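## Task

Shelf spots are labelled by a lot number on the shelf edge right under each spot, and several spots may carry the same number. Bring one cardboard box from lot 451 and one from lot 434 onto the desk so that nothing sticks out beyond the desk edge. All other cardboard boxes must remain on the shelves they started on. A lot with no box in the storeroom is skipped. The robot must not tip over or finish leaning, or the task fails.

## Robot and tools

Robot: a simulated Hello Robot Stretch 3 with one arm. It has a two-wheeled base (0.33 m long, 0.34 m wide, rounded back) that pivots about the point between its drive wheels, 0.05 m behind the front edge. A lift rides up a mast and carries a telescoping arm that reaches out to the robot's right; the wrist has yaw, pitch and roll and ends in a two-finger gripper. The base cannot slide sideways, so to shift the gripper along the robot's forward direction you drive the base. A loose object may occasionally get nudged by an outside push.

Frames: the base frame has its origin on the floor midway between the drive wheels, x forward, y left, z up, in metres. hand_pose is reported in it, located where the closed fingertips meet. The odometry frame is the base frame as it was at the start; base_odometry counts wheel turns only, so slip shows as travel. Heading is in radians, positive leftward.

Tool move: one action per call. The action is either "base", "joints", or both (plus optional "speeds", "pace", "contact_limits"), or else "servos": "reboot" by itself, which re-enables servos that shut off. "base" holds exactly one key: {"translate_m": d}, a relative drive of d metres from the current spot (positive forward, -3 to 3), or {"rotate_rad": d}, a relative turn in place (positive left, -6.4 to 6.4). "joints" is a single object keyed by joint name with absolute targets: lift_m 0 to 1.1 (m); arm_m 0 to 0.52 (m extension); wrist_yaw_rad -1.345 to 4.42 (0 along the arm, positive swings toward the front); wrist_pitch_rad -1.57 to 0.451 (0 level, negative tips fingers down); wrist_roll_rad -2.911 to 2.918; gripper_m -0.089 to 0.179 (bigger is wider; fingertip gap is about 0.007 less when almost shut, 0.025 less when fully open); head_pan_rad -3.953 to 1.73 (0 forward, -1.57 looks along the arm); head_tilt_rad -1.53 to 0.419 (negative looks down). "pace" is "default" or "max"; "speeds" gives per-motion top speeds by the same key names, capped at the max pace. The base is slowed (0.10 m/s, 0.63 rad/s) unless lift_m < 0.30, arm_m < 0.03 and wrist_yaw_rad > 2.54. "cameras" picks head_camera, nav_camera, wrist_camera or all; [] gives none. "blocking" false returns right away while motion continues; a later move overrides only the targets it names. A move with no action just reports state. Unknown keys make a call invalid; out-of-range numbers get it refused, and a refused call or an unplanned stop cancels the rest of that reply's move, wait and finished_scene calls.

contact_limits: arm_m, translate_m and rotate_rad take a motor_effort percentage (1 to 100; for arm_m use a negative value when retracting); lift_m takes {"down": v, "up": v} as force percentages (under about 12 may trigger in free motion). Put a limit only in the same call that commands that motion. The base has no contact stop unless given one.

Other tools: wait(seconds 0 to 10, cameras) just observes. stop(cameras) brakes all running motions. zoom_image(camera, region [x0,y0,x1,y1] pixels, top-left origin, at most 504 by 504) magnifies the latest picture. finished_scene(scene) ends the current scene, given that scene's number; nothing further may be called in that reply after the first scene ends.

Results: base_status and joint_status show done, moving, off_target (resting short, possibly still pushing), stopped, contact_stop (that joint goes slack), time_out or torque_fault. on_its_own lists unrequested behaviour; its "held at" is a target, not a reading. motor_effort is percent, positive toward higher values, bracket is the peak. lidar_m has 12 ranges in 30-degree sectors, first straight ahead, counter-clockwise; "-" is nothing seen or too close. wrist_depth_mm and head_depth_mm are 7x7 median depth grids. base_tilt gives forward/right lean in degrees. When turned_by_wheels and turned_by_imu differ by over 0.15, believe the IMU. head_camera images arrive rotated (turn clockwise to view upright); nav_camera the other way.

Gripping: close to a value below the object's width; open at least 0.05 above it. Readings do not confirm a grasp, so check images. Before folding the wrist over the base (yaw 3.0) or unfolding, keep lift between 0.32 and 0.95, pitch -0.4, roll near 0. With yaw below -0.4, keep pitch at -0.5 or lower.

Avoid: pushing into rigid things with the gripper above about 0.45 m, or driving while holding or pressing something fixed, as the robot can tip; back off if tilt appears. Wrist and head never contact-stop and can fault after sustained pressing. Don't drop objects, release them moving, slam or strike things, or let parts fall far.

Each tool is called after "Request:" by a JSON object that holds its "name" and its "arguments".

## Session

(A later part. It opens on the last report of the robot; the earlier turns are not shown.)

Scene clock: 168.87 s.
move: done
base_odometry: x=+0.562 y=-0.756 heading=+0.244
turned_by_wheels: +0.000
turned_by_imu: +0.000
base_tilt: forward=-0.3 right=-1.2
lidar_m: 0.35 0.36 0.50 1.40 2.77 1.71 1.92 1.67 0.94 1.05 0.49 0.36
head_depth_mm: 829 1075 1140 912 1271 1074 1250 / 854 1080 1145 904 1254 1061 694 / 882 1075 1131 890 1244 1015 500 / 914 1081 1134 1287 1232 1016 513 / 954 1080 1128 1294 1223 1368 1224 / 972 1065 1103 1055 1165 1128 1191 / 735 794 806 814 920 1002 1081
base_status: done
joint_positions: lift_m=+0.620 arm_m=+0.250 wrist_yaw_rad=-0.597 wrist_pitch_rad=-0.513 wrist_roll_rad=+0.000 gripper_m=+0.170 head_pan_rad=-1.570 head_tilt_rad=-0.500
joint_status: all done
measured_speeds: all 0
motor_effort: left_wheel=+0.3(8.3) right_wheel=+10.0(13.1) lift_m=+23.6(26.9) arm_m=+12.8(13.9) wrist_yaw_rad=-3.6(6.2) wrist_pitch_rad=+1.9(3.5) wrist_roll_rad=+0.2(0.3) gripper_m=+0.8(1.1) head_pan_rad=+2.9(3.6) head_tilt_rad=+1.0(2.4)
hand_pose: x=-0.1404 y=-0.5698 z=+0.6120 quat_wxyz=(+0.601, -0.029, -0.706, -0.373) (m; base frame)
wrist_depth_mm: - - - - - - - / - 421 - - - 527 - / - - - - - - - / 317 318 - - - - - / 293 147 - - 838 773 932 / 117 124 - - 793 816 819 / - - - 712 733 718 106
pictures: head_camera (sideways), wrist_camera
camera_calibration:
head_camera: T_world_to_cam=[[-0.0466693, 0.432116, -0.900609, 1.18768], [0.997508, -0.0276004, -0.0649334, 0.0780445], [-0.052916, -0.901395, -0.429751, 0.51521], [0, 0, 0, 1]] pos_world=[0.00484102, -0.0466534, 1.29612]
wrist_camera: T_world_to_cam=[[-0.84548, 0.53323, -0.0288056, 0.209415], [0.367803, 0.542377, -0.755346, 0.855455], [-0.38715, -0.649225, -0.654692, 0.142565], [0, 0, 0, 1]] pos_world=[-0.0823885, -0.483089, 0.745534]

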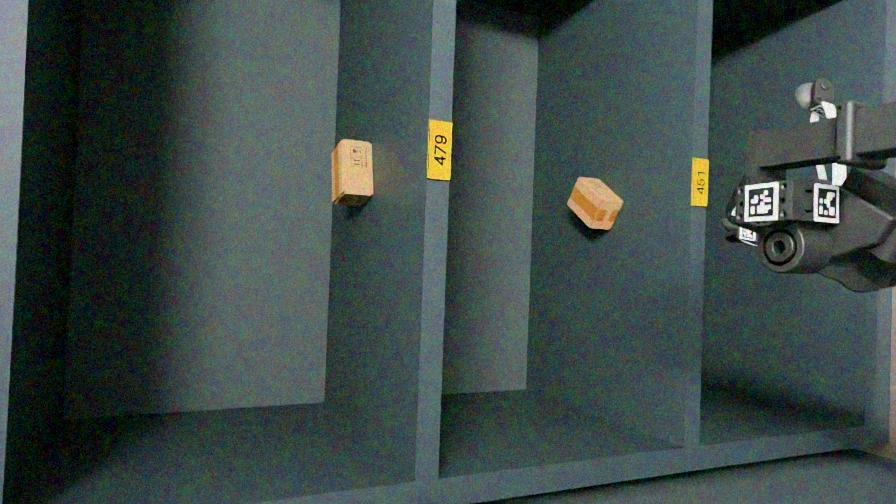

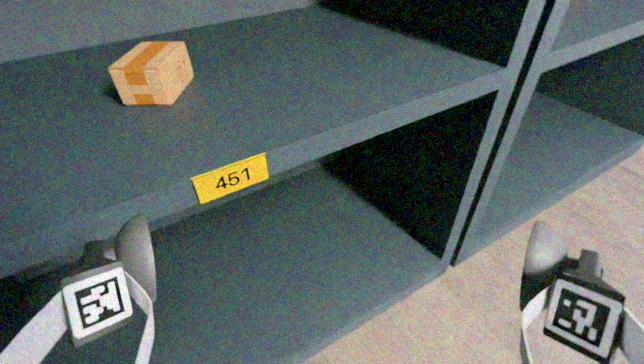

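Request:
{"name": "move", "arguments": {"joints": {"arm_m": 0.0}, "pace": "max", "cameras": []}}

Request:
{"name": "move", "arguments": {"base": {"rotate_rad": -1.58}, "pace": "max", "cameras": []}}

Request:
{"name": "move", "arguments": {"base": {"translate_m": 0.19}, "pace": "max", "cameras": []}}

Request:
{"name": "move", "arguments": {"base": {"rotate_rad": 1.58}, "pace": "max", "cameras": []}}

Request:
{"name": "move", "arguments": {"base": {"translate_m": 0.022}, "joints": {"arm_m": 0.2}, "pace": "max", "cameras": ["head_camera", "wrist_camera"]}}

Scene clock: 194.37 s.
move: done
base_odometry: x=+0.562 y=-0.756 heading=+0.244
turned_by_wheels: +0.000
turned_by_imu: +0.000
base_tilt: forward=-0.2 right=-1.3
lidar_m: 0.35 0.36 0.50 1.40 2.78 1.71 1.91 1.67 0.94 1.05 0.49 0.36
head_depth_mm: 824 1078 1145 919 1261 1073 1256 / 851 1073 1144 901 1252 1067 1237 / 881 1080 1126 888 1243 1058 1235 / 917 1076 1137 1277 1227 1050 1232 / 953 1080 1126 1295 1218 1364 1226 / 977 1070 1096 1058 1162 1127 1182 / 733 793 812 815 919 1001 1075
base_status: not commanded
joint_positions: lift_m=+0.620 arm_m=+0.001 wrist_yaw_rad=-0.597 wrist_pitch_rad=-0.513 wrist_roll_rad=+0.000 gripper_m=+0.170 head_pan_rad=-1.570 head_tilt_rad=-0.500
joint_status: all done
measured_speeds: all 0
motor_effort: left_wheel=+0.1(0.7) right_wheel=+9.3(10.4) lift_m=+29.5(29.5) arm_m=-13.2(14.1) wrist_yaw_rad=-2.1(4.3) wrist_pitch_rad=+2.1(2.1) wrist_roll_rad=-0.1(0.3) gripper_m=+0.5(1.1) head_pan_rad=+2.1(2.8) head_tilt_rad=+0.6(1.4)
hand_pose: x=-0.1404 y=-0.3202 z=+0.6119 quat_wxyz=(+0.601, -0.029, -0.706, -0.373) (m; base frame)
wrist_depth_mm: - 578 - - 710 - - / - - - - - - - / - - - - - - - / - - - - - - - / - 143 - 931 954 988 938 / - 124 824 832 817 802 817 / 116 728 749 741 730 723 106
pictures: none
No camera images: "cameras" was empty.

Scene clock: 197.83 s.
move: done
base_odometry: x=+0.562 y=-0.756 heading=-1.336
turned_by_wheels: -1.580
turned_by_imu: -1.555
base_tilt: forward=-0.3 right=-1.1
lidar_m: 1.04 0.49 0.36 0.35 0.36 0.50 1.44 1.83 1.70 1.92 1.67 0.94
head_depth_mm: 1614 1742 1894 2056 2104 1635 1334 / 1593 1725 1892 2076 2115 1619 1319 / 1594 1709 1874 2063 2071 1618 1309 / 1593 1717 1880 2062 2084 1596 1300 / 1606 1721 1879 2073 2054 1582 1305 / 1588 1731 1873 2062 2039 1586 1297 / 1622 1741 1912 2081 2034 1590 1286
base_status: done
joint_positions: lift_m=+0.620 arm_m=+0.001 wrist_yaw_rad=-0.597 wrist_pitch_rad=-0.513 wrist_roll_rad=+0.000 gripper_m=+0.170 head_pan_rad=-1.570 head_tilt_rad=-0.500
joint_status: not commanded
measured_speeds: all 0
motor_effort: left_wheel=+7.9(12.0) right_wheel=-9.5(14.2) lift_m=+30.7(31.5) arm_m=-11.3(13.4) wrist_yaw_rad=-2.1(4.4) wrist_pitch_rad=+2.0(2.1) wrist_roll_rad=-0.3(0.3) gripper_m=+0.6(1.0) head_pan_rad=+1.8(2.9) head_tilt_rad=+0.2(1.0)
hand_pose: x=-0.1404 y=-0.3202 z=+0.6119 quat_wxyz=(+0.601, -0.029, -0.706, -0.373) (m; base frame)
wrist_depth_mm: - - - - - - - / - - - - - - - / - - - - - - - / - - - - - - - / 976 965 959 940 948 968 945 / 123 141 849 839 823 809 816 / 116 743 739 737 739 721 106
pictures: none
No camera images: "cameras" was empty.

Scene clock: 200.70 s.
move: done
base_odometry: x=+0.607 y=-0.941 heading=-1.336
turned_by_wheels: +0.000
turned_by_imu: +0.000
base_tilt: forward=-0.3 right=-1.2
lidar_m: 1.02 0.48 0.36 0.35 0.36 0.50 1.43 2.70 1.81 1.92 0.80 0.80
head_depth_mm: 1598 1742 1887 2067 2136 1634 1322 / 1593 1715 1872 2056 2127 1618 1323 / 1598 1720 1882 2059 2097 1613 1313 / 1596 1724 1876 2048 2091 1600 1305 / 1604 1720 1883 2071 2049 1593 1296 / 1617 1744 1910 2081 2041 1578 1294 / 1626 1748 1877 1996 1767 1570 1289
base_status: done
joint_positions: lift_m=+0.620 arm_m=+0.001 wrist_yaw_rad=-0.597 wrist_pitch_rad=-0.513 wrist_roll_rad=+0.000 gripper_m=+0.170 head_pan_rad=-1.570 head_tilt_rad=-0.500
joint_status: not commanded
measured_speeds: all 0
motor_effort: left_wheel=+2.3(12.8) right_wheel=+5.6(9.7) lift_m=+29.0(30.6) arm_m=-6.9(11.6) wrist_yaw_rad=-2.1(4.6) wrist_pitch_rad=+2.0(2.1) wrist_roll_rad=+0.0(0.3) gripper_m=+0.7(1.2) head_pan_rad=+2.2(2.5) head_tilt_rad=-0.9(1.3)
hand_pose: x=-0.1404 y=-0.3202 z=+0.6119 quat_wxyz=(+0.601, -0.029, -0.706, -0.373) (m; base frame)
wrist_depth_mm: - - - - - - - / - - - - - - - / - - - - - - - / - - - - - - - / 985 967 952 945 953 973 944 / 123 141 843 844 827 814 820 / 116 732 756 735 740 722 106
pictures: none
No camera images: "cameras" was empty.

Scene clock: 204.17 s.
move: done
base_odometry: x=+0.607 y=-0.941 heading=+0.243
turned_by_wheels: +1.580
turned_by_imu: +1.554
base_tilt: forward=-0.4 right=-1.1
lidar_m: 0.34 0.36 0.49 1.38 2.73 1.81 1.92 0.80 0.80 1.02 0.49 0.36
head_depth_mm: 827 904 984 741 1171 967 1155 / 839 901 983 730 1169 957 1147 / 836 908 972 724 1167 945 1142 / 838 906 976 715 1166 946 1137 / 836 905 976 709 1166 940 1136 / 843 905 973 700 1121 938 1134 / 730 789 812 693 844 855 838
base_status: done
joint_positions: lift_m=+0.620 arm_m=+0.001 wrist_yaw_rad=-0.597 wrist_pitch_rad=-0.513 wrist_roll_rad=+0.000 gripper_m=+0.170 head_pan_rad=-1.570 head_tilt_rad=-0.500
joint_status: not commanded
measured_speeds: all 0
motor_effort: left_wheel=-8.8(12.8) right_wheel=+8.3(12.4) lift_m=+28.2(29.6) arm_m=-9.9(10.0) wrist_yaw_rad=-3.2(4.5) wrist_pitch_rad=+2.0(2.1) wrist_roll_rad=-0.2(0.3) gripper_m=+0.6(1.2) head_pan_rad=+1.7(2.4) head_tilt_rad=-2.1(2.1)
hand_pose: x=-0.1404 y=-0.3202 z=+0.6119 quat_wxyz=(+0.601, -0.029, -0.706, -0.373) (m; base frame)
wrist_depth_mm: - 489 - - - - - / - 464 - - - - - / - - - - - - - / 331 - - - 760 - - / - 143 - - 860 908 945 / - 124 - 781 836 793 823 / - - - 725 744 723 106
pictures: none
No camera images: "cameras" was empty.

Scene clock: 205.87 s.
move: done
base_odometry: x=+0.628 y=-0.935 heading=+0.243
turned_by_wheels: +0.000
turned_by_imu: +0.000
base_tilt: forward=-0.3 right=-1.3
lidar_m: 0.32 0.34 0.46 1.29 1.98 1.83 1.94 0.82 0.82 0.97 0.46 0.33
head_depth_mm: 826 906 987 740 1164 968 1156 / 837 903 979 730 1166 959 812 / 838 901 971 721 1162 948 472 / 839 905 972 714 1161 950 571 / 838 909 974 707 1164 943 1137 / 841 906 964 700 1085 938 1073 / 698 730 742 665 777 799 847
base_status: done
joint_positions: lift_m=+0.620 arm_m=+0.200 wrist_yaw_rad=-0.598 wrist_pitch_rad=-0.514 wrist_roll_rad=+0.000 gripper_m=+0.170 head_pan_rad=-1.570 head_tilt_rad=-0.500
joint_status: all done
measured_speeds: all 0
motor_effort: left_wheel=-0.3(7.0) right_wheel=+6.6(12.0) lift_m=+27.5(28.7) arm_m=+13.1(14.7) wrist_yaw_rad=-2.1(4.6) wrist_pitch_rad=+2.0(2.1) wrist_roll_rad=-0.1(0.3) gripper_m=+0.5(1.1) head_pan_rad=+2.0(2.3) head_tilt_rad=-1.7(2.2)
hand_pose: x=-0.1405 y=-0.5196 z=+0.6118 quat_wxyz=(+0.601, -0.029, -0.706, -0.373) (m; base frame)
wrist_depth_mm: - - - - - - - / - - 362 - - - - / - 332 337 - - - 489 / 318 314 311 312 318 - 575 / 286 278 276 280 304 - 904 / 117 141 246 - - 134 818 / 205 219 237 - - 719 106
pictures: head_camera (sideways), wrist_camera
camera_calibration:
head_camera: T_world_to_cam=[[-0.0466693, 0.432116, -0.900609, 1.18768], [0.997508, -0.0276004, -0.0649334, 0.0780445], [-0.052916, -0.901395, -0.429751, 0.51521], [0, 0, 0, 1]] pos_world=[0.00484102, -0.0466534, 1.29612]
wrist_camera: T_world_to_cam=[[-0.844961, 0.534048, -0.0288614, 0.183055], [0.368706, 0.542569, -0.754768, 0.828047], [-0.387424, -0.648391, -0.655356, 0.175885], [0, 0, 0, 1]] pos_world=[-0.0824889, -0.43299, 0.745535]

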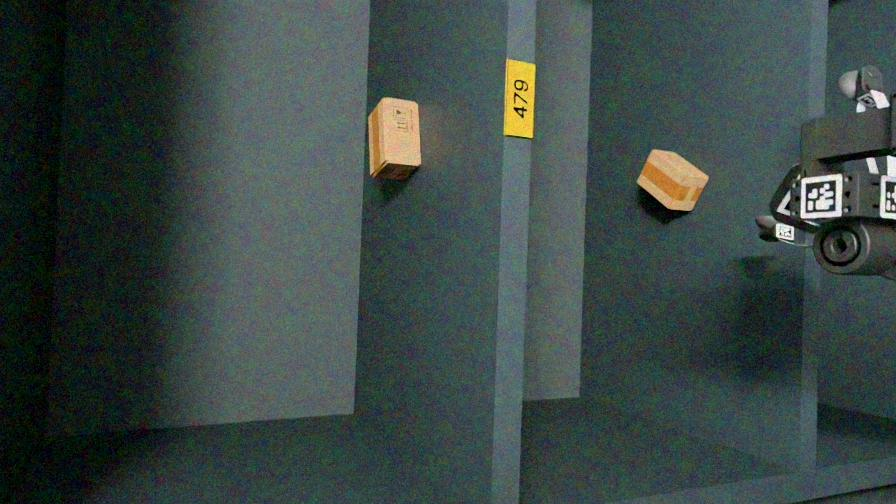

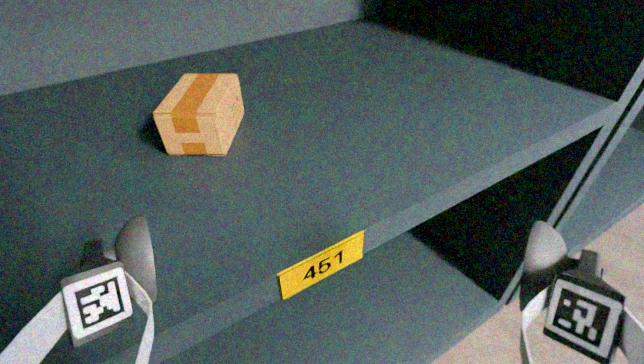

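Request:
{"name": "move", "arguments": {"joints": {"lift_m": 0.575}, "pace": "max", "cameras": []}}

Request:
{"name": "move", "arguments": {"joints": {"arm_m": 0.4}, "contact_limits": {"arm_m": 30}, "cameras": ["wrist_camera", "head_camera"]}}

Scene clock: 217.60 s.
move: done
base_odometry: x=+0.628 y=-0.935 heading=+0.243
turned_by_wheels: +0.000
turned_by_imu: +0.000
base_tilt: forward=-0.4 right=-1.0
lidar_m: 0.32 0.34 0.46 1.29 1.98 1.83 1.94 0.82 0.83 0.96 0.45 0.33
head_depth_mm: 828 908 987 740 1165 961 1156 / 841 906 978 734 1166 958 827 / 835 906 973 723 1167 941 577 / 837 905 974 714 1162 944 815 / 837 902 972 708 1165 943 1133 / 837 906 957 699 1091 936 1072 / 699 729 742 663 776 798 845
base_status: not commanded
joint_positions: lift_m=+0.575 arm_m=+0.200 wrist_yaw_rad=-0.598 wrist_pitch_rad=-0.514 wrist_roll_rad=+0.000 gripper_m=+0.170 head_pan_rad=-1.570 head_tilt_rad=-0.500
joint_status: all done
measured_speeds: all 0
motor_effort: left_wheel=+0.7(0.7) right_wheel=+6.6(7.2) lift_m=+23.3(26.2) arm_m=+12.7(13.6) wrist_yaw_rad=-2.5(3.9) wrist_pitch_rad=+2.1(2.1) wrist_roll_rad=-0.1(0.3) gripper_m=+0.5(1.1) head_pan_rad=+1.7(1.8) head_tilt_rad=-2.1(2.8)
hand_pose: x=-0.1405 y=-0.5196 z=+0.5668 quat_wxyz=(+0.601, -0.029, -0.706, -0.373) (m; base frame)
wrist_depth_mm: - - 347 - - - - / - 306 309 - - - - / 311 307 305 302 301 317 492 / 259 256 254 252 270 - 540 / 220 218 218 234 778 - 861 / 123 141 215 - - 134 775 / 116 126 - - - 675 106
pictures: none
No camera images: "cameras" was empty.

Scene clock: 220.30 s.
move: done
base_odometry: x=+0.628 y=-0.935 heading=+0.243
turned_by_wheels: +0.000
turned_by_imu: +0.000
base_tilt: forward=-0.3 right=-1.2
lidar_m: 0.32 0.34 0.46 1.29 1.98 1.83 1.94 0.81 0.82 0.97 0.46 0.33
head_depth_mm: 830 903 987 741 1167 969 1160 / 838 905 975 731 1173 959 848 / 839 905 971 724 1164 662 813 / 837 905 969 715 1167 670 1139 / 839 904 971 707 1161 944 1128 / 838 904 960 700 1089 935 1065 / 700 727 742 666 780 799 844
base_status: not commanded
joint_positions: lift_m=+0.575 arm_m=+0.400 wrist_yaw_rad=-0.598 wrist_pitch_rad=-0.514 wrist_roll_rad=+0.000 gripper_m=+0.170 head_pan_rad=-1.570 head_tilt_rad=-0.500
joint_status: all done
measured_speeds: all 0
motor_effort: left_wheel=+0.7(0.7) right_wheel=+7.0(7.5) lift_m=+24.8(25.7) arm_m=+13.5(15.7) wrist_yaw_rad=-2.2(4.3) wrist_pitch_rad=+2.1(2.1) wrist_roll_rad=+0.1(0.6) gripper_m=+0.5(1.1) head_pan_rad=+0.8(1.8) head_tilt_rad=-3.1(3.6)
contact_limits: arm_m 30 (drawing in: default 31, maximum 55; extending or still: default 40, maximum 69)
hand_pose: x=-0.1405 y=-0.7196 z=+0.5668 quat_wxyz=(+0.601, -0.029, -0.706, -0.373) (m; base frame)
wrist_depth_mm: 304 332 - - - - - / 323 - - - - - - / 312 299 283 222 299 298 294 / 257 256 183 189 248 246 245 / 220 217 185 184 213 211 210 / 123 141 189 186 187 181 183 / 161 160 166 166 165 164 106
pictures: head_camera (sideways), wrist_camera
camera_calibration:
head_camera: T_world_to_cam=[[-0.0466693, 0.432116, -0.900609, 1.18768], [0.997508, -0.0276004, -0.0649334, 0.0780445], [-0.052916, -0.901395, -0.429751, 0.51521], [0, 0, 0, 1]] pos_world=[0.00484102, -0.0466534, 1.29612]
wrist_camera: T_world_to_cam=[[-0.844961, 0.534048, -0.0288614, 0.288566], [0.368706, 0.542569, -0.754768, 0.902596], [-0.387424, -0.648391, -0.655356, 0.0167162], [0, 0, 0, 1]] pos_world=[-0.0824889, -0.63299, 0.700535]

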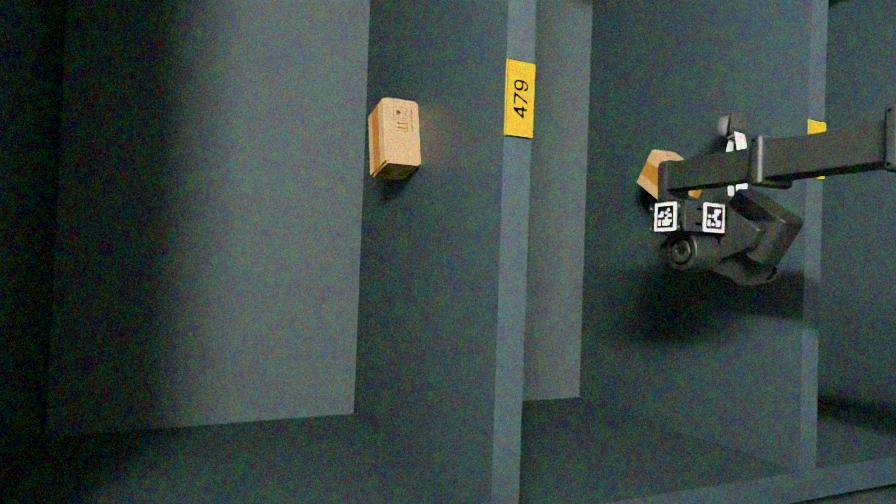

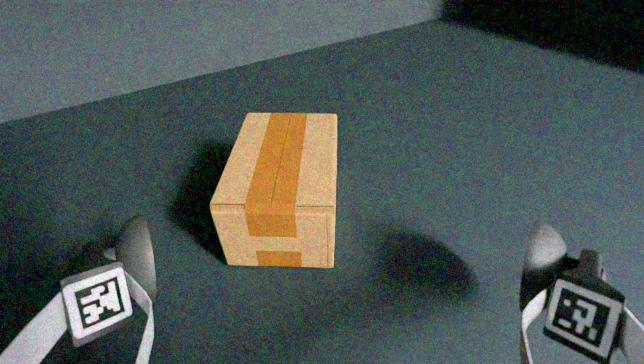

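Request:
{"name": "move", "arguments": {"joints": {"arm_m": 0.462}, "contact_limits": {"arm_m": 30}, "cameras": ["wrist_camera"]}}

Request:
{"name": "move", "arguments": {"joints": {"gripper_m": 0.03}, "cameras": ["wrist_camera"]}}

Request:
{"name": "move", "arguments": {"joints": {"lift_m": 0.65}, "cameras": ["wrist_camera"]}}

Scene clock: 231.57 s.
move: done
base_odometry: x=+0.628 y=-0.935 heading=+0.243
turned_by_wheels: +0.000
turned_by_imu: +0.000
base_tilt: forward=-0.3 right=-1.3
lidar_m: 0.32 0.34 0.46 1.29 1.98 1.82 1.94 0.81 0.82 0.96 0.46 0.34
head_depth_mm: 827 904 987 739 1163 968 1157 / 839 904 980 732 1167 931 847 / 836 902 976 724 1164 708 812 / 837 906 972 715 1164 725 1137 / 837 908 973 708 1164 944 1135 / 841 907 963 698 1086 938 1068 / 699 725 742 664 778 796 846
base_status: not commanded
joint_positions: lift_m=+0.575 arm_m=+0.462 wrist_yaw_rad=-0.598 wrist_pitch_rad=-0.514 wrist_roll_rad=+0.000 gripper_m=+0.170 head_pan_rad=-1.570 head_tilt_rad=-0.500
joint_status: all done
measured_speeds: all 0
motor_effort: left_wheel=+0.1(0.9) right_wheel=+6.4(7.3) lift_m=+29.0(29.0) arm_m=+12.6(14.8) wrist_yaw_rad=-1.7(4.0) wrist_pitch_rad=+2.1(2.1) wrist_roll_rad=+0.0(0.3) gripper_m=+0.9(1.2) head_pan_rad=+1.3(1.7) head_tilt_rad=-3.8(4.5)
contact_limits: arm_m 30 (drawing in: default 31, maximum 55; extending or still: default 40, maximum 69)
hand_pose: x=-0.1405 y=-0.7816 z=+0.5668 quat_wxyz=(+0.601, -0.029, -0.706, -0.373) (m; base frame)
wrist_depth_mm: 259 284 320 - - 495 - / 277 306 335 - - - - / 292 307 304 303 298 296 294 / 256 254 253 175 239 247 245 / 219 217 215 153 201 211 209 / 122 141 188 130 136 180 183 / 160 161 166 135 144 164 106
pictures: wrist_camera
camera_calibration:
wrist_camera: T_world_to_cam=[[-0.844961, 0.534048, -0.0288614, 0.321677], [0.368706, 0.542569, -0.754768, 0.936236], [-0.387424, -0.648391, -0.655356, -0.0234841], [0, 0, 0, 1]] pos_world=[-0.0824889, -0.69499, 0.700535]

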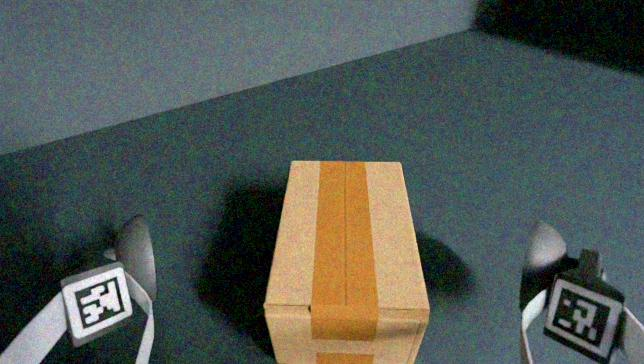

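Scene clock: 233.50 s.
move: done
base_odometry: x=+0.628 y=-0.935 heading=+0.243
turned_by_wheels: +0.000
turned_by_imu: +0.000
base_tilt: forward=-0.4 right=-1.2
lidar_m: 0.32 0.34 0.46 1.30 1.98 1.82 1.94 0.81 0.83 0.96 0.46 0.33
head_depth_mm: 829 908 986 739 1163 968 1154 / 840 903 977 731 1164 957 844 / 838 905 975 724 1163 707 814 / 838 901 973 715 1161 725 1141 / 837 904 972 708 1163 942 1138 / 837 905 960 700 1089 938 1072 / 699 727 745 663 777 800 841
base_status: not commanded
joint_positions: lift_m=+0.575 arm_m=+0.462 wrist_yaw_rad=-0.598 wrist_pitch_rad=-0.506 wrist_roll_rad=+0.000 gripper_m=+0.031 head_pan_rad=-1.570 head_tilt_rad=-0.500
joint_status: all done
measured_speeds: all 0
motor_effort: left_wheel=+0.3(0.9) right_wheel=+7.1(7.5) lift_m=+25.4(30.1) arm_m=+8.7(12.5) wrist_yaw_rad=-2.4(4.1) wrist_pitch_rad=+0.7(2.1) wrist_roll_rad=+0.2(0.3) gripper_m=-13.1(85.0) head_pan_rad=+1.0(1.3) head_tilt_rad=-3.7(4.5)
contact_limits: arm_m 30 (drawing in: default 31, maximum 55; extending or still: default 40, maximum 69)
hand_pose: x=-0.1412 y=-0.7825 z=+0.5685 quat_wxyz=(+0.602, -0.032, -0.706, -0.371) (m; base frame)
wrist_depth_mm: 257 282 321 - - - - / 277 305 336 - - - - / 292 310 310 299 305 302 300 / 261 261 257 178 243 251 249 / 221 222 160 156 156 215 213 / 193 192 130 136 129 187 185 / 171 103 164 150 159 162 165
pictures: wrist_camera
camera_calibration:
wrist_camera: T_world_to_cam=[[-0.844851, 0.534239, -0.0285545, 0.321596], [0.36563, 0.5376, -0.759803, 0.936743], [-0.390566, -0.652361, -0.649526, -0.030167], [0, 0, 0, 1]] pos_world=[-0.082583, -0.695082, 0.70133]

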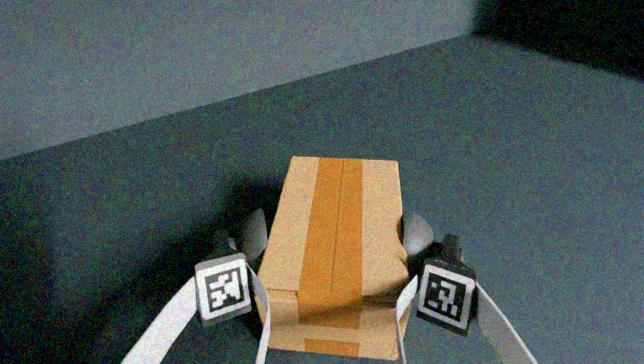

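Scene clock: 235.00 s.
move: done
base_odometry: x=+0.628 y=-0.935 heading=+0.243
turned_by_wheels: +0.000
turned_by_imu: +0.000
base_tilt: forward=-0.2 right=-1.1
lidar_m: 0.32 0.34 0.46 1.29 1.98 1.82 1.94 0.81 0.83 0.96 0.46 0.33
head_depth_mm: 830 903 985 739 1164 969 1160 / 837 905 979 731 1163 955 457 / 838 905 973 722 705 660 837 / 836 906 970 715 713 888 1136 / 837 907 973 707 1166 940 1135 / 840 903 962 699 1095 937 1069 / 699 728 743 665 778 800 841
base_status: not commanded
joint_positions: lift_m=+0.650 arm_m=+0.462 wrist_yaw_rad=-0.598 wrist_pitch_rad=-0.520 wrist_roll_rad=+0.000 gripper_m=+0.031 head_pan_rad=-1.570 head_tilt_rad=-0.500
joint_status: all done
measured_speeds: all 0
motor_effort: left_wheel=+0.4(0.7) right_wheel=+6.8(7.8) lift_m=+29.6(35.1) arm_m=+6.2(9.2) wrist_yaw_rad=-2.0(2.9) wrist_pitch_rad=+3.3(3.4) wrist_roll_rad=-0.2(0.3) gripper_m=-12.7(13.4) head_pan_rad=+0.4(1.2) head_tilt_rad=-4.3(5.3)
contact_limits: arm_m 30 (drawing in: default 31, maximum 55; extending or still: default 40, maximum 69)
hand_pose: x=-0.1400 y=-0.7807 z=+0.6405 quat_wxyz=(+0.600, -0.027, -0.706, -0.375) (m; base frame)
wrist_depth_mm: 260 285 321 - - 513 - / 277 306 336 - - 532 - / 297 326 - - - - - / 318 354 - 182 - - - / 314 310 157 155 154 304 301 / 275 272 130 138 127 265 265 / 243 101 234 153 228 230 236
pictures: wrist_camera
camera_calibration:
wrist_camera: T_world_to_cam=[[-0.844617, 0.534582, -0.0290707, 0.324329], [0.371695, 0.546451, -0.750489, 0.991898], [-0.385312, -0.644681, -0.660243, 0.0318089], [0, 0, 0, 1]] pos_world=[-0.0824937, -0.694898, 0.774839]

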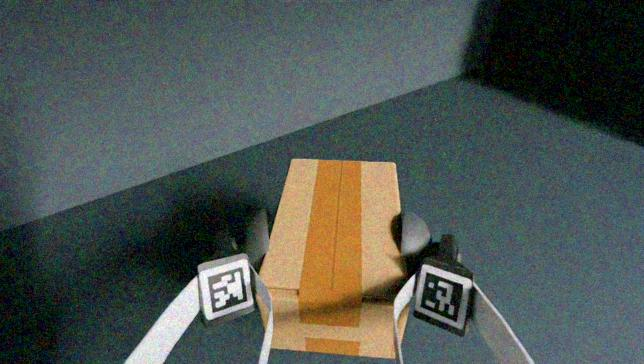

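Request:
{"name": "move", "arguments": {"joints": {"arm_m": 0.0, "head_tilt_rad": -0.4}, "cameras": []}}

Request:
{"name": "move", "arguments": {"base": {"rotate_rad": -1.004}, "joints": {"lift_m": 0.87, "head_pan_rad": -3.3}, "cameras": ["wrist_camera"]}}

Request:
{"name": "move", "arguments": {"base": {"translate_m": -0.7}, "pace": "max", "cameras": ["head_camera"]}}

Request:
{"name": "move", "arguments": {"base": {"translate_m": -0.63}, "pace": "max", "cameras": ["head_camera"]}}

Request:
{"name": "move", "arguments": {"base": {"rotate_rad": -0.567}, "joints": {"head_pan_rad": -1.57}}}

Scene clock: 296.37 s.
move: done
base_odometry: x=+0.628 y=-0.935 heading=+0.243
turned_by_wheels: +0.000
turned_by_imu: +0.000
base_tilt: forward=-0.4 right=-1.2
lidar_m: 0.32 0.34 0.46 1.29 1.98 1.82 1.94 0.81 0.82 0.96 0.46 0.33
head_depth_mm: 487 907 965 956 675 1081 847 / 496 906 971 882 668 1069 845 / 505 906 969 861 662 1059 841 / 514 907 968 919 657 1051 835 / 521 906 967 912 689 1052 831 / 475 906 958 900 683 1012 832 / 487 726 742 752 677 794 779
base_status: not commanded
joint_positions: lift_m=+0.650 arm_m=+0.001 wrist_yaw_rad=-0.598 wrist_pitch_rad=-0.520 wrist_roll_rad=+0.000 gripper_m=+0.031 head_pan_rad=-1.570 head_tilt_rad=-0.400
joint_status: all done
measured_speeds: all 0
motor_effort: left_wheel=+0.2(0.9) right_wheel=+6.5(7.7) lift_m=+28.7(28.7) arm_m=-12.4(14.3) wrist_yaw_rad=-2.2(4.2) wrist_pitch_rad=+3.4(3.4) wrist_roll_rad=-0.1(0.3) gripper_m=-12.2(13.3) head_pan_rad=+0.3(0.9) head_tilt_rad=+4.5(6.7)
hand_pose: x=-0.1400 y=-0.3193 z=+0.6404 quat_wxyz=(+0.600, -0.027, -0.706, -0.376) (m; base frame)
wrist_depth_mm: - - - - - 540 - / - - - - - - - / - - - - - - - / - - - 182 188 - - / - - 151 155 154 987 974 / - - 129 138 127 855 851 / - 101 127 153 146 733 756
pictures: none
No camera images: "cameras" was empty.

Scene clock: 299.20 s.
move: done
base_odometry: x=+0.628 y=-0.935 heading=-0.760
turned_by_wheels: -1.004
turned_by_imu: -0.987
base_tilt: forward=-0.1 right=-1.1
lidar_m: 0.43 0.33 0.32 0.34 0.49 1.64 1.98 1.82 1.94 0.81 0.87 0.82
head_depth_mm: 3071 3189 3394 3482 2466 1956 - / 3141 3314 3504 3599 2453 1878 - / 3241 3468 3697 3766 2445 1870 - / 3427 3565 3804 3777 2391 1853 - / 3357 3522 3698 3658 2387 1771 - / 2840 2976 2984 2797 2369 1748 1391 / 2442 2580 2630 2044 2344 1739 1384
base_status: done
joint_positions: lift_m=+0.870 arm_m=+0.001 wrist_yaw_rad=-0.598 wrist_pitch_rad=-0.521 wrist_roll_rad=+0.000 gripper_m=+0.031 head_pan_rad=-3.304 head_tilt_rad=-0.400
joint_status: all done
measured_speeds: all 0
motor_effort: left_wheel=+8.6(11.8) right_wheel=-9.9(13.7) lift_m=+31.3(34.2) arm_m=-13.1(13.6) wrist_yaw_rad=-1.4(3.3) wrist_pitch_rad=+3.4(3.5) wrist_roll_rad=+0.1(0.3) gripper_m=-12.3(13.0) head_pan_rad=+2.7(5.8) head_tilt_rad=+4.9(5.4)
hand_pose: x=-0.1399 y=-0.3192 z=+0.8603 quat_wxyz=(+0.599, -0.027, -0.706, -0.376) (m; base frame)
wrist_depth_mm: - - - - - - - / - - - - - - - / - - - - - - - / - - - 182 - - - / 672 - 155 155 154 - - / - - 129 138 127 - - / - 101 951 153 146 947 956
pictures: wrist_camera
camera_calibration:
wrist_camera: T_world_to_cam=[[-0.844594, 0.534614, -0.0291498, 0.0841538], [0.372068, 0.546909, -0.749971, 0.904422], [-0.385002, -0.644266, -0.660828, 0.475156], [0, 0, 0, 1]] pos_world=[-0.0824943, -0.233499, 0.994739]

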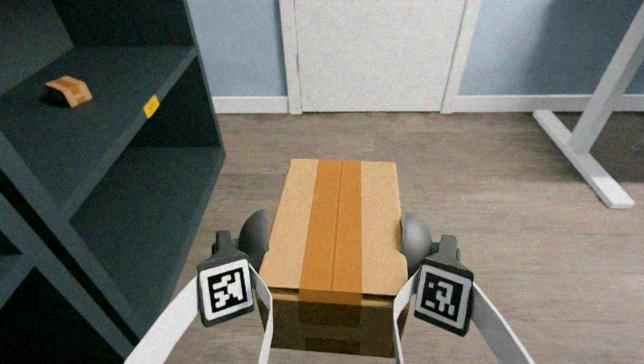

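Scene clock: 307.17 s.
move: done
base_odometry: x=+0.121 y=-0.453 heading=-0.760
turned_by_wheels: +0.000
turned_by_imu: +0.000
base_tilt: forward=-0.4 right=-1.1
lidar_m: 0.95 0.72 0.71 0.74 1.07 3.10 2.02 1.21 1.55 1.61 1.18 1.17
head_depth_mm: 2589 2728 2868 3022 2481 1958 - / 2675 2812 2981 3123 2436 1881 - / 2786 2969 3124 3258 2410 1861 - / 2902 3076 3302 3365 2406 1842 - / 2679 2896 3039 2999 2385 1761 - / 2284 2373 2542 1676 2203 1740 1394 / 1980 2048 2160 1633 1647 1690 1396
base_status: done
joint_positions: lift_m=+0.870 arm_m=+0.001 wrist_yaw_rad=-0.598 wrist_pitch_rad=-0.521 wrist_roll_rad=+0.000 gripper_m=+0.031 head_pan_rad=-3.300 head_tilt_rad=-0.400
joint_status: not commanded
measured_speeds: all 0
motor_effort: left_wheel=-5.0(9.5) right_wheel=-6.0(15.3) lift_m=+31.3(32.3) arm_m=-11.4(13.3) wrist_yaw_rad=-2.5(3.8) wrist_pitch_rad=+3.3(3.5) wrist_roll_rad=+0.0(0.3) gripper_m=-12.7(13.1) head_pan_rad=+3.3(4.1) head_tilt_rad=+4.0(5.1)
hand_pose: x=-0.1399 y=-0.3192 z=+0.8603 quat_wxyz=(+0.599, -0.027, -0.706, -0.376) (m; base frame)
wrist_depth_mm: - - - - - - - / - - - - - - - / - - - - - - - / - - - 182 - - - / - - 156 155 154 - - / - - 130 137 127 - - / - 110 950 153 146 936 978
pictures: head_camera (sideways)
camera_calibration:
head_camera: T_world_to_cam=[[0.343292, -0.00792105, -0.939195, 1.23569], [-0.191727, -0.979499, -0.0618187, 0.081283], [-0.919452, 0.201291, -0.337773, 0.400809], [0, 0, 0, 1]] pos_world=[-0.0400935, 0.00872523, 1.30096]

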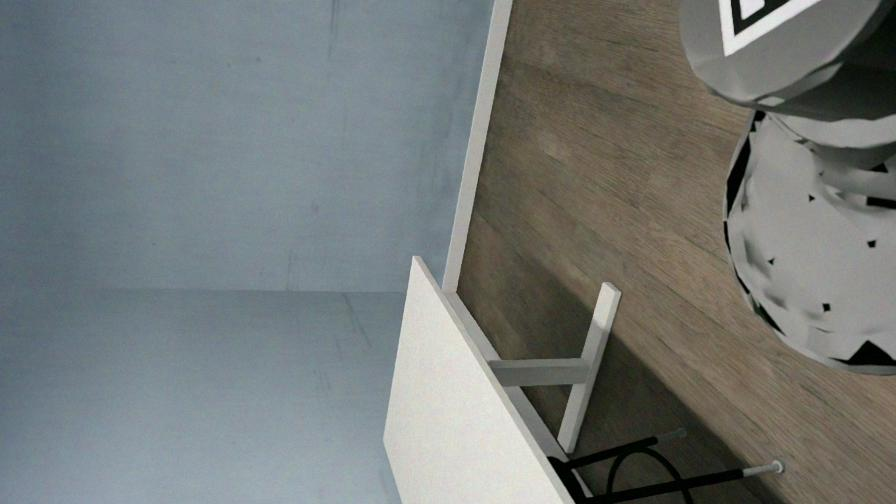

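Scene clock: 314.43 s.
move: done
base_odometry: x=-0.336 y=-0.019 heading=-0.760
turned_by_wheels: +0.000
turned_by_imu: +0.000
base_tilt: forward=-0.3 right=-1.2
lidar_m: 1.40 1.07 1.05 1.11 1.59 2.60 0.97 0.70 0.79 1.31 1.83 1.67
head_depth_mm: 2115 2229 2379 2532 2436 1970 - / 2237 2341 2504 2637 2450 1862 - / 2328 2445 2619 2784 2440 1852 - / 2393 2546 2715 2882 2198 1852 - / 2119 2238 2377 2393 1144 1772 - / 1782 1893 1984 1927 1070 1593 1399 / 1551 1621 1690 1647 1065 818 1349
base_status: done
joint_positions: lift_m=+0.870 arm_m=+0.001 wrist_yaw_rad=-0.598 wrist_pitch_rad=-0.521 wrist_roll_rad=+0.000 gripper_m=+0.031 head_pan_rad=-3.300 head_tilt_rad=-0.400
joint_status: not commanded
measured_speeds: all 0
motor_effort: left_wheel=-5.1(11.0) right_wheel=-5.3(15.1) lift_m=+31.3(32.0) arm_m=-9.8(11.7) wrist_yaw_rad=-2.1(3.5) wrist_pitch_rad=+3.4(3.6) wrist_roll_rad=+0.1(0.3) gripper_m=-12.2(13.1) head_pan_rad=+2.6(4.1) head_tilt_rad=+3.5(4.7)
hand_pose: x=-0.1399 y=-0.3192 z=+0.8603 quat_wxyz=(+0.599, -0.027, -0.706, -0.376) (m; base frame)
wrist_depth_mm: - 937 - - - - - / - - - - - - - / - - - - - - - / - - - 182 - - - / - - 154 155 149 - - / - - 129 137 127 - - / - 110 948 153 146 929 977
pictures: head_camera (sideways)
camera_calibration:
head_camera: T_world_to_cam=[[0.343292, -0.00792105, -0.939195, 1.23569], [-0.191727, -0.979499, -0.0618187, 0.081283], [-0.919452, 0.201291, -0.337773, 0.400809], [0, 0, 0, 1]] pos_world=[-0.0400935, 0.00872523, 1.30096]

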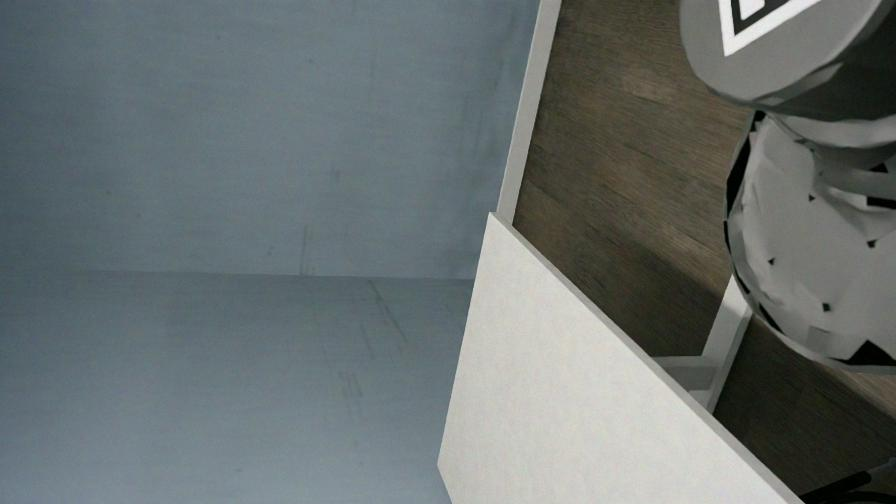

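Scene clock: 316.77 s.
move: done
base_odometry: x=-0.336 y=-0.019 heading=-1.327
turned_by_wheels: -0.567
turned_by_imu: -0.558
base_tilt: forward=-0.4 right=-1.2
lidar_m: 1.67 1.46 1.09 1.05 1.09 1.52 2.60 1.39 0.70 0.79 1.29 1.76
head_depth_mm: 1029 1090 1173 1256 1122 819 646 / 1026 1095 1171 1257 1110 810 640 / 1033 1101 1171 1266 1102 805 637 / 1036 1095 1175 1261 1084 801 634 / 1039 1104 1177 1262 1077 795 633 / 1040 1099 1182 1268 1346 796 628 / 1038 1102 1180 1277 1369 1466 1311
base_status: done
joint_positions: lift_m=+0.870 arm_m=+0.001 wrist_yaw_rad=-0.598 wrist_pitch_rad=-0.521 wrist_roll_rad=+0.000 gripper_m=+0.031 head_pan_rad=-1.562 head_tilt_rad=-0.400
joint_status: all done
measured_speeds: translate_m=+0.000 rotate_rad=+0.000 lift_m=+0.000 arm_m=+0.000 wrist_yaw_rad=+0.000 wrist_pitch_rad=+0.000 wrist_roll_rad=+0.000 head_pan_rad=-0.024 head_tilt_rad=+0.000
motor_effort: left_wheel=+7.9(11.5) right_wheel=-9.7(14.0) lift_m=+30.5(31.3) arm_m=-10.7(11.0) wrist_yaw_rad=-2.8(3.3) wrist_pitch_rad=+3.4(3.5) wrist_roll_rad=+0.0(0.5) gripper_m=-12.0(12.9) head_pan_rad=-3.5(4.8) head_tilt_rad=+3.4(4.2)
hand_pose: x=-0.1399 y=-0.3192 z=+0.8603 quat_wxyz=(+0.599, -0.027, -0.706, -0.376) (m; base frame)
wrist_depth_mm: - - - - - - - / - - - - - - - / - - - - - - - / - - - 182 444 - - / - - 151 155 154 - - / - - 129 138 127 - - / - 101 953 153 146 940 990
pictures: head_camera (sideways), nav_camera (sideways), wrist_camera
camera_calibration:
head_camera: T_world_to_cam=[[-0.0493676, 0.339809, -0.939198, 1.2381], [0.99775, -0.0259346, -0.0618286, 0.0740738], [-0.0453676, -0.940137, -0.337764, 0.395426], [0, 0, 0, 1]] pos_world=[0.00515431, -0.0470408, 1.30096]
nav_camera: T_world_to_cam=[[0.0202939, -0.364703, 0.930903, -1.16859], [-0.999625, -0.0245148, 0.0121878, 0.0403726], [0.018376, -0.930801, -0.365064, 0.428237], [0, 0, 0, 1]] pos_world=[0.0562035, -0.026596, 1.24369]
wrist_camera: T_world_to_cam=[[-0.844594, 0.534614, -0.0291498, 0.0841538], [0.372068, 0.546909, -0.749971, 0.904422], [-0.385002, -0.644266, -0.660828, 0.475156], [0, 0, 0, 1]] pos_world=[-0.0824943, -0.233499, 0.994739]

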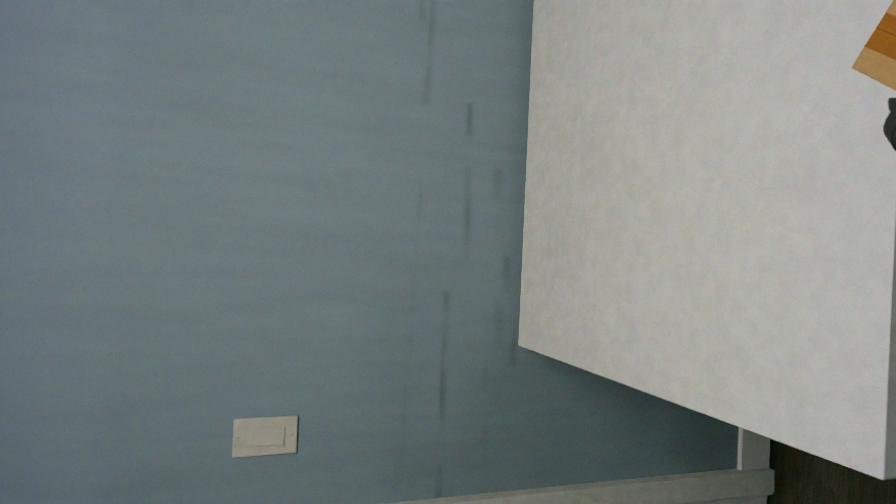

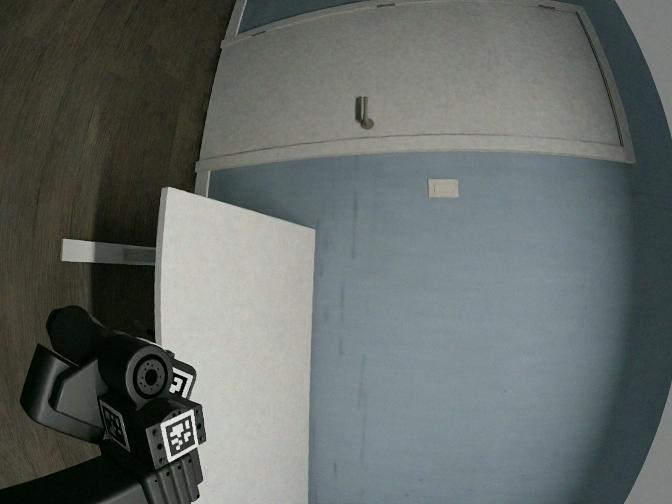

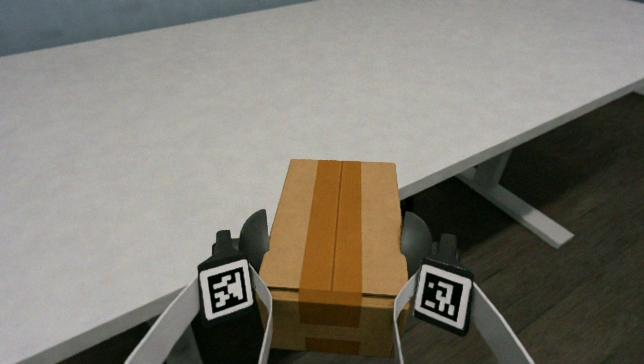

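Request:
{"name": "move", "arguments": {"joints": {"arm_m": 0.33}, "cameras": []}}

Request:
{"name": "move", "arguments": {"joints": {"lift_m": 0.775}, "contact_limits": {"lift_m": {"down": 14}}, "cameras": ["head_camera","wrist_camera"]}}

Request:
{"name": "move", "arguments": {"joints": {"lift_m": 0.72}, "contact_limits": {"lift_m": {"down": 14}}, "speeds": {"lift_m": 0.02}, "cameras": ["head_camera","wrist_camera"]}}

Scene clock: 332.23 s.
move: done
base_odometry: x=-0.336 y=-0.019 heading=-1.327
turned_by_wheels: +0.000
turned_by_imu: +0.000
base_tilt: forward=-0.3 right=-1.2
lidar_m: 1.67 1.46 1.09 1.05 1.09 1.53 2.60 1.39 0.70 0.79 1.29 1.76
head_depth_mm: 1036 1099 1169 1256 1120 303 - / 1033 1100 1172 1261 401 342 623 / 1038 1096 1176 1253 460 725 637 / 1031 1099 1174 1259 486 744 634 / 1037 1096 1181 1265 1076 797 631 / 1039 1104 1178 1266 1346 790 629 / 1038 1100 1177 1269 1356 1460 1307
base_status: not commanded
joint_positions: lift_m=+0.870 arm_m=+0.330 wrist_yaw_rad=-0.598 wrist_pitch_rad=-0.521 wrist_roll_rad=+0.000 gripper_m=+0.031 head_pan_rad=-1.570 head_tilt_rad=-0.400
joint_status: all done
measured_speeds: all 0
motor_effort: left_wheel=+7.3(8.1) right_wheel=-10.7(11.0) lift_m=+30.2(30.9) arm_m=+13.4(15.6) wrist_yaw_rad=-2.5(3.4) wrist_pitch_rad=+3.4(3.5) wrist_roll_rad=+0.0(0.3) gripper_m=-12.7(13.0) head_pan_rad=-2.9(3.7) head_tilt_rad=+2.8(3.8)
hand_pose: x=-0.1399 y=-0.6486 z=+0.8603 quat_wxyz=(+0.599, -0.027, -0.706, -0.376) (m; base frame)
wrist_depth_mm: - - - - - - - / - - - - - - - / - - - - - - - / - - - 181 - - - / - - 151 155 149 - - / - - 129 137 126 - - / - 101 - 148 136 106 -
pictures: none
No camera images: "cameras" was empty.

Scene clock: 333.93 s.
move: done
base_odometry: x=-0.336 y=-0.019 heading=-1.327
turned_by_wheels: +0.000
turned_by_imu: +0.000
base_tilt: forward=-0.3 right=-1.2
lidar_m: 1.67 1.46 1.09 1.05 1.10 1.53 2.60 1.39 0.70 0.79 1.29 1.76
head_depth_mm: 1030 1098 1172 1253 1122 814 626 / 1036 1091 1172 1267 1109 454 354 / 1036 1099 1174 1261 1092 489 619 / 1034 1099 1170 1258 1088 505 632 / 1038 1101 1175 1271 1082 796 631 / 1035 1100 1185 1263 1349 793 628 / 1039 1101 1178 1259 1365 1464 1304
base_status: not commanded
joint_positions: lift_m=+0.775 arm_m=+0.330 wrist_yaw_rad=-0.598 wrist_pitch_rad=-0.521 wrist_roll_rad=+0.000 gripper_m=+0.031 head_pan_rad=-1.570 head_tilt_rad=-0.400
joint_status: all done
measured_speeds: all 0
motor_effort: left_wheel=+7.2(7.9) right_wheel=-10.2(11.0) lift_m=+23.3(28.2) arm_m=+12.0(13.5) wrist_yaw_rad=-2.1(3.2) wrist_pitch_rad=+3.4(3.5) wrist_roll_rad=+0.0(0.3) gripper_m=-12.1(12.8) head_pan_rad=-2.8(3.3) head_tilt_rad=+2.8(3.7)
contact_limits: lift_m down 14 (down: maximum 72; up: maximum 65)
hand_pose: x=-0.1399 y=-0.6486 z=+0.7653 quat_wxyz=(+0.599, -0.027, -0.706, -0.376) (m; base frame)
wrist_depth_mm: - - - - - - - / - - - - - - - / - - - - - - - / - - - 182 - - - / - - 150 155 149 - - / - - 130 137 127 - - / - 101 - 147 136 106 -
pictures: head_camera (sideways), wrist_camera
camera_calibration:
head_camera: T_world_to_cam=[[-0.0465413, 0.340202, -0.9392, 1.23806], [0.997503, -0.034167, -0.0618066, 0.0739753], [-0.0531163, -0.939732, -0.337762, 0.395557], [0, 0, 0, 1]] pos_world=[0.00484084, -0.0469445, 1.30096]
wrist_camera: T_world_to_cam=[[-0.844591, 0.534623, -0.0290745, 0.257424], [0.372075, 0.547019, -0.749887, 1.01331], [-0.385002, -0.644165, -0.660927, 0.200302], [0, 0, 0, 1]] pos_world=[-0.0824943, -0.562899, 0.899739]

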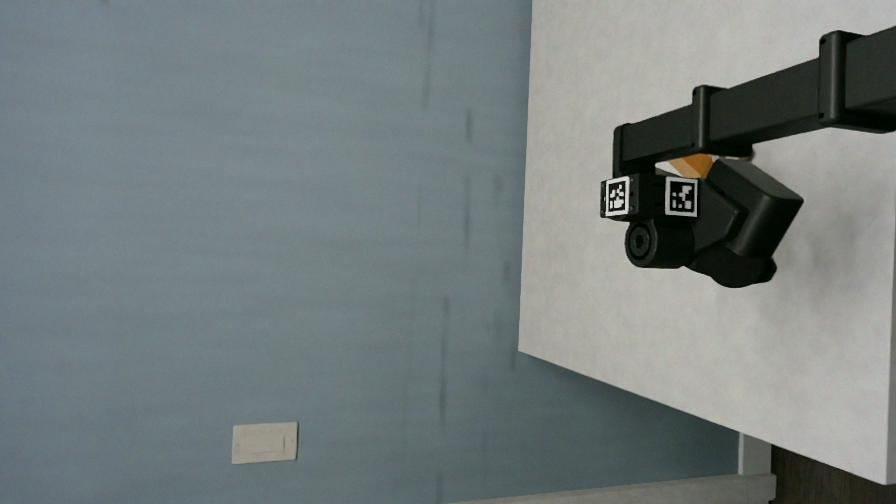

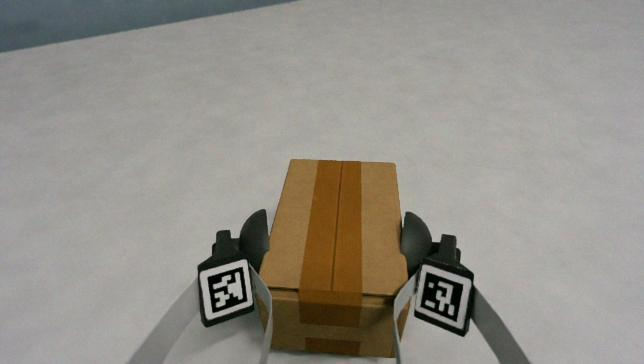

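Scene clock: 337.67 s.
move: contact_stop
base_odometry: x=-0.336 y=-0.019 heading=-1.327
turned_by_wheels: +0.000
turned_by_imu: +0.005
base_tilt: forward=-0.2 right=-1.2
lidar_m: 1.67 1.45 1.08 1.05 1.10 1.53 2.60 1.39 0.70 0.79 1.29 1.77
head_depth_mm: 1030 1096 1166 1252 1117 818 645 / 1033 1098 1170 1263 1113 731 390 / 1030 1093 1177 1257 1099 501 601 / 1032 1098 1179 1258 1092 523 599 / 1033 1102 1177 1264 1086 797 632 / 1038 1106 1180 1265 1354 792 629 / 1040 1105 1182 1265 1363 1466 1305
base_status: not commanded
joint_positions: lift_m=+0.742 arm_m=+0.330 wrist_yaw_rad=-0.605 wrist_pitch_rad=-0.417 wrist_roll_rad=+0.002 gripper_m=+0.031 head_pan_rad=-1.570 head_tilt_rad=-0.400
joint_status: lift_m contact_stop (moved -0.033 of -0.055)
measured_speeds: translate_m=+0.000 rotate_rad=+0.000 lift_m=+0.004 arm_m=+0.000 wrist_yaw_rad=+0.000 wrist_pitch_rad=-0.024 wrist_roll_rad=+0.000 head_pan_rad=+0.000 head_tilt_rad=+0.000
on_its_own: lift_m is slack since a contact_stop (your +0.720 is given up); wrist_pitch_rad is at rest, and its effort (-15.4) is outside its rest range (-8 to +12)
motor_effort: left_wheel=+4.2(7.9) right_wheel=-5.6(10.5) lift_m=+22.7(25.8) arm_m=+8.6(12.6) wrist_yaw_rad=+3.2(4.5) wrist_pitch_rad=-15.4(23.3) wrist_roll_rad=-0.5(0.9) gripper_m=-12.3(12.9) head_pan_rad=-2.0(3.1) head_tilt_rad=+2.7(3.6)
contact_limits: lift_m down 14 (down: maximum 72; up: maximum 65)
hand_pose: x=-0.1491 y=-0.6595 z=+0.7549 quat_wxyz=(+0.616, -0.066, -0.704, -0.346) (m; base frame)
wrist_depth_mm: - - - - - - - / - - - - - - - / - - - - - - - / - - - 180 180 - - / - - 151 157 151 - - / - - 129 135 129 - - / - 101 - 147 139 108 -
pictures: head_camera (sideways), wrist_camera
camera_calibration:
head_camera: T_world_to_cam=[[-0.0465413, 0.340202, -0.9392, 1.23806], [0.997503, -0.034167, -0.0618066, 0.0739753], [-0.0531163, -0.939732, -0.337762, 0.395557], [0, 0, 0, 1]] pos_world=[0.00484084, -0.0469445, 1.30096]
wrist_camera: T_world_to_cam=[[-0.842253, 0.538395, -0.0272052, 0.256678], [0.331054, 0.476745, -0.81432, 1.01113], [-0.425456, -0.69487, -0.579778, 0.0821046], [0, 0, 0, 1]] pos_world=[-0.0836171, -0.563192, 0.877966]

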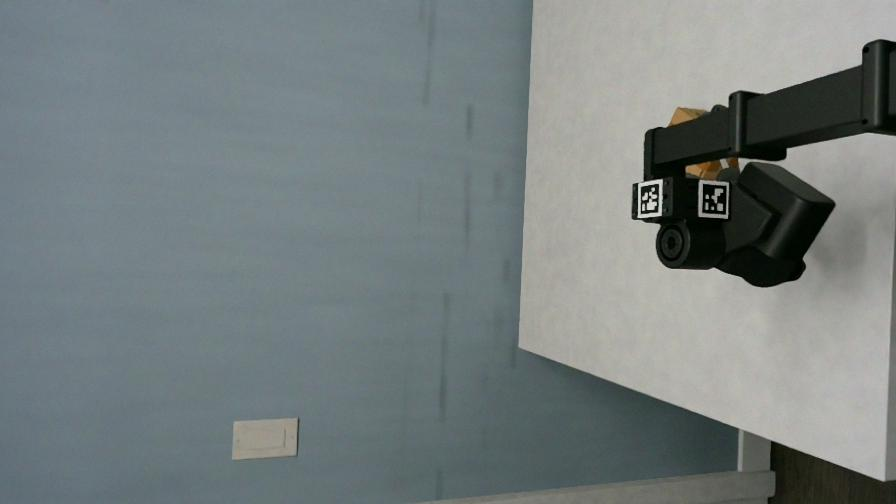

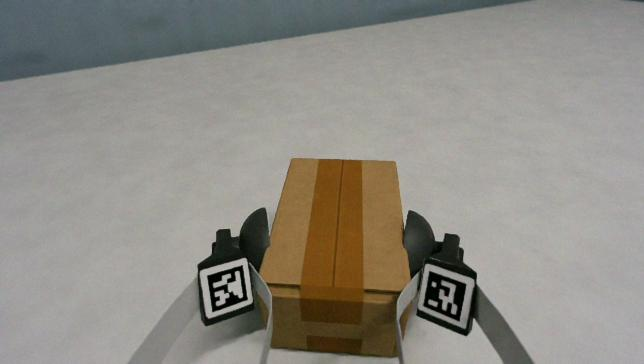

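Request:
{"name": "move", "arguments": {"joints": {"lift_m": 0.757}, "cameras": ["wrist_camera"]}}

Scene clock: 342.50 s.
move: done
base_odometry: x=-0.336 y=-0.019 heading=-1.327
turned_by_wheels: +0.000
turned_by_imu: +0.000
base_tilt: forward=-0.3 right=-1.3
lidar_m: 1.67 1.45 1.08 1.05 1.10 1.53 2.60 1.40 0.70 0.79 1.29 1.77
head_depth_mm: 1032 1098 1168 1259 1122 813 642 / 1033 1098 1162 1264 1106 499 373 / 1033 1100 1169 1258 1099 496 619 / 1037 1100 1174 1260 1084 515 616 / 1037 1098 1181 1261 1076 794 631 / 1037 1099 1178 1267 1345 794 628 / 1041 1104 1178 1269 1366 1472 1314
base_status: not commanded
joint_positions: lift_m=+0.757 arm_m=+0.330 wrist_yaw_rad=-0.604 wrist_pitch_rad=-0.482 wrist_roll_rad=+0.002 gripper_m=+0.031 head_pan_rad=-1.570 head_tilt_rad=-0.400
joint_status: all done
measured_speeds: all 0
motor_effort: left_wheel=+3.8(4.2) right_wheel=-5.3(6.0) lift_m=+28.9(30.5) arm_m=+4.4(4.6) wrist_yaw_rad=+3.1(4.6) wrist_pitch_rad=-3.8(9.0) wrist_roll_rad=-0.5(0.8) gripper_m=-12.4(12.7) head_pan_rad=-2.0(2.1) head_tilt_rad=+2.7(3.3)
hand_pose: x=-0.1442 y=-0.6525 z=+0.7556 quat_wxyz=(+0.605, -0.043, -0.706, -0.366) (m; base frame)
wrist_depth_mm: - - - - - - - / - - - - - - - / - - - 184 - - - / - - - 168 168 - - / - - 151 152 148 - - / - - 129 139 126 - - / - 99 - 155 129 105 -
pictures: wrist_camera
camera_calibration:
wrist_camera: T_world_to_cam=[[-0.841359, 0.539675, -0.0294272, 0.259692], [0.360127, 0.519177, -0.77509, 1.00891], [-0.403019, -0.662726, -0.631165, 0.152539], [0, 0, 0, 1]] pos_world=[-0.0833646, -0.56286, 0.885914]

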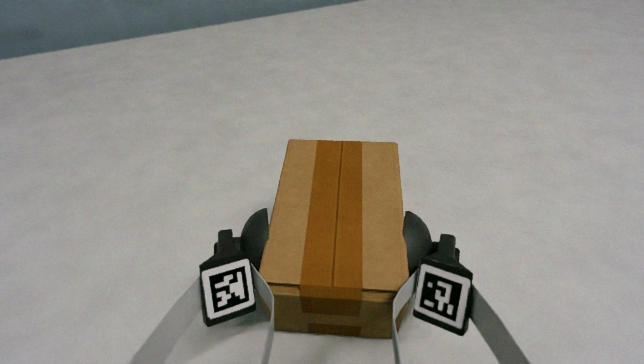

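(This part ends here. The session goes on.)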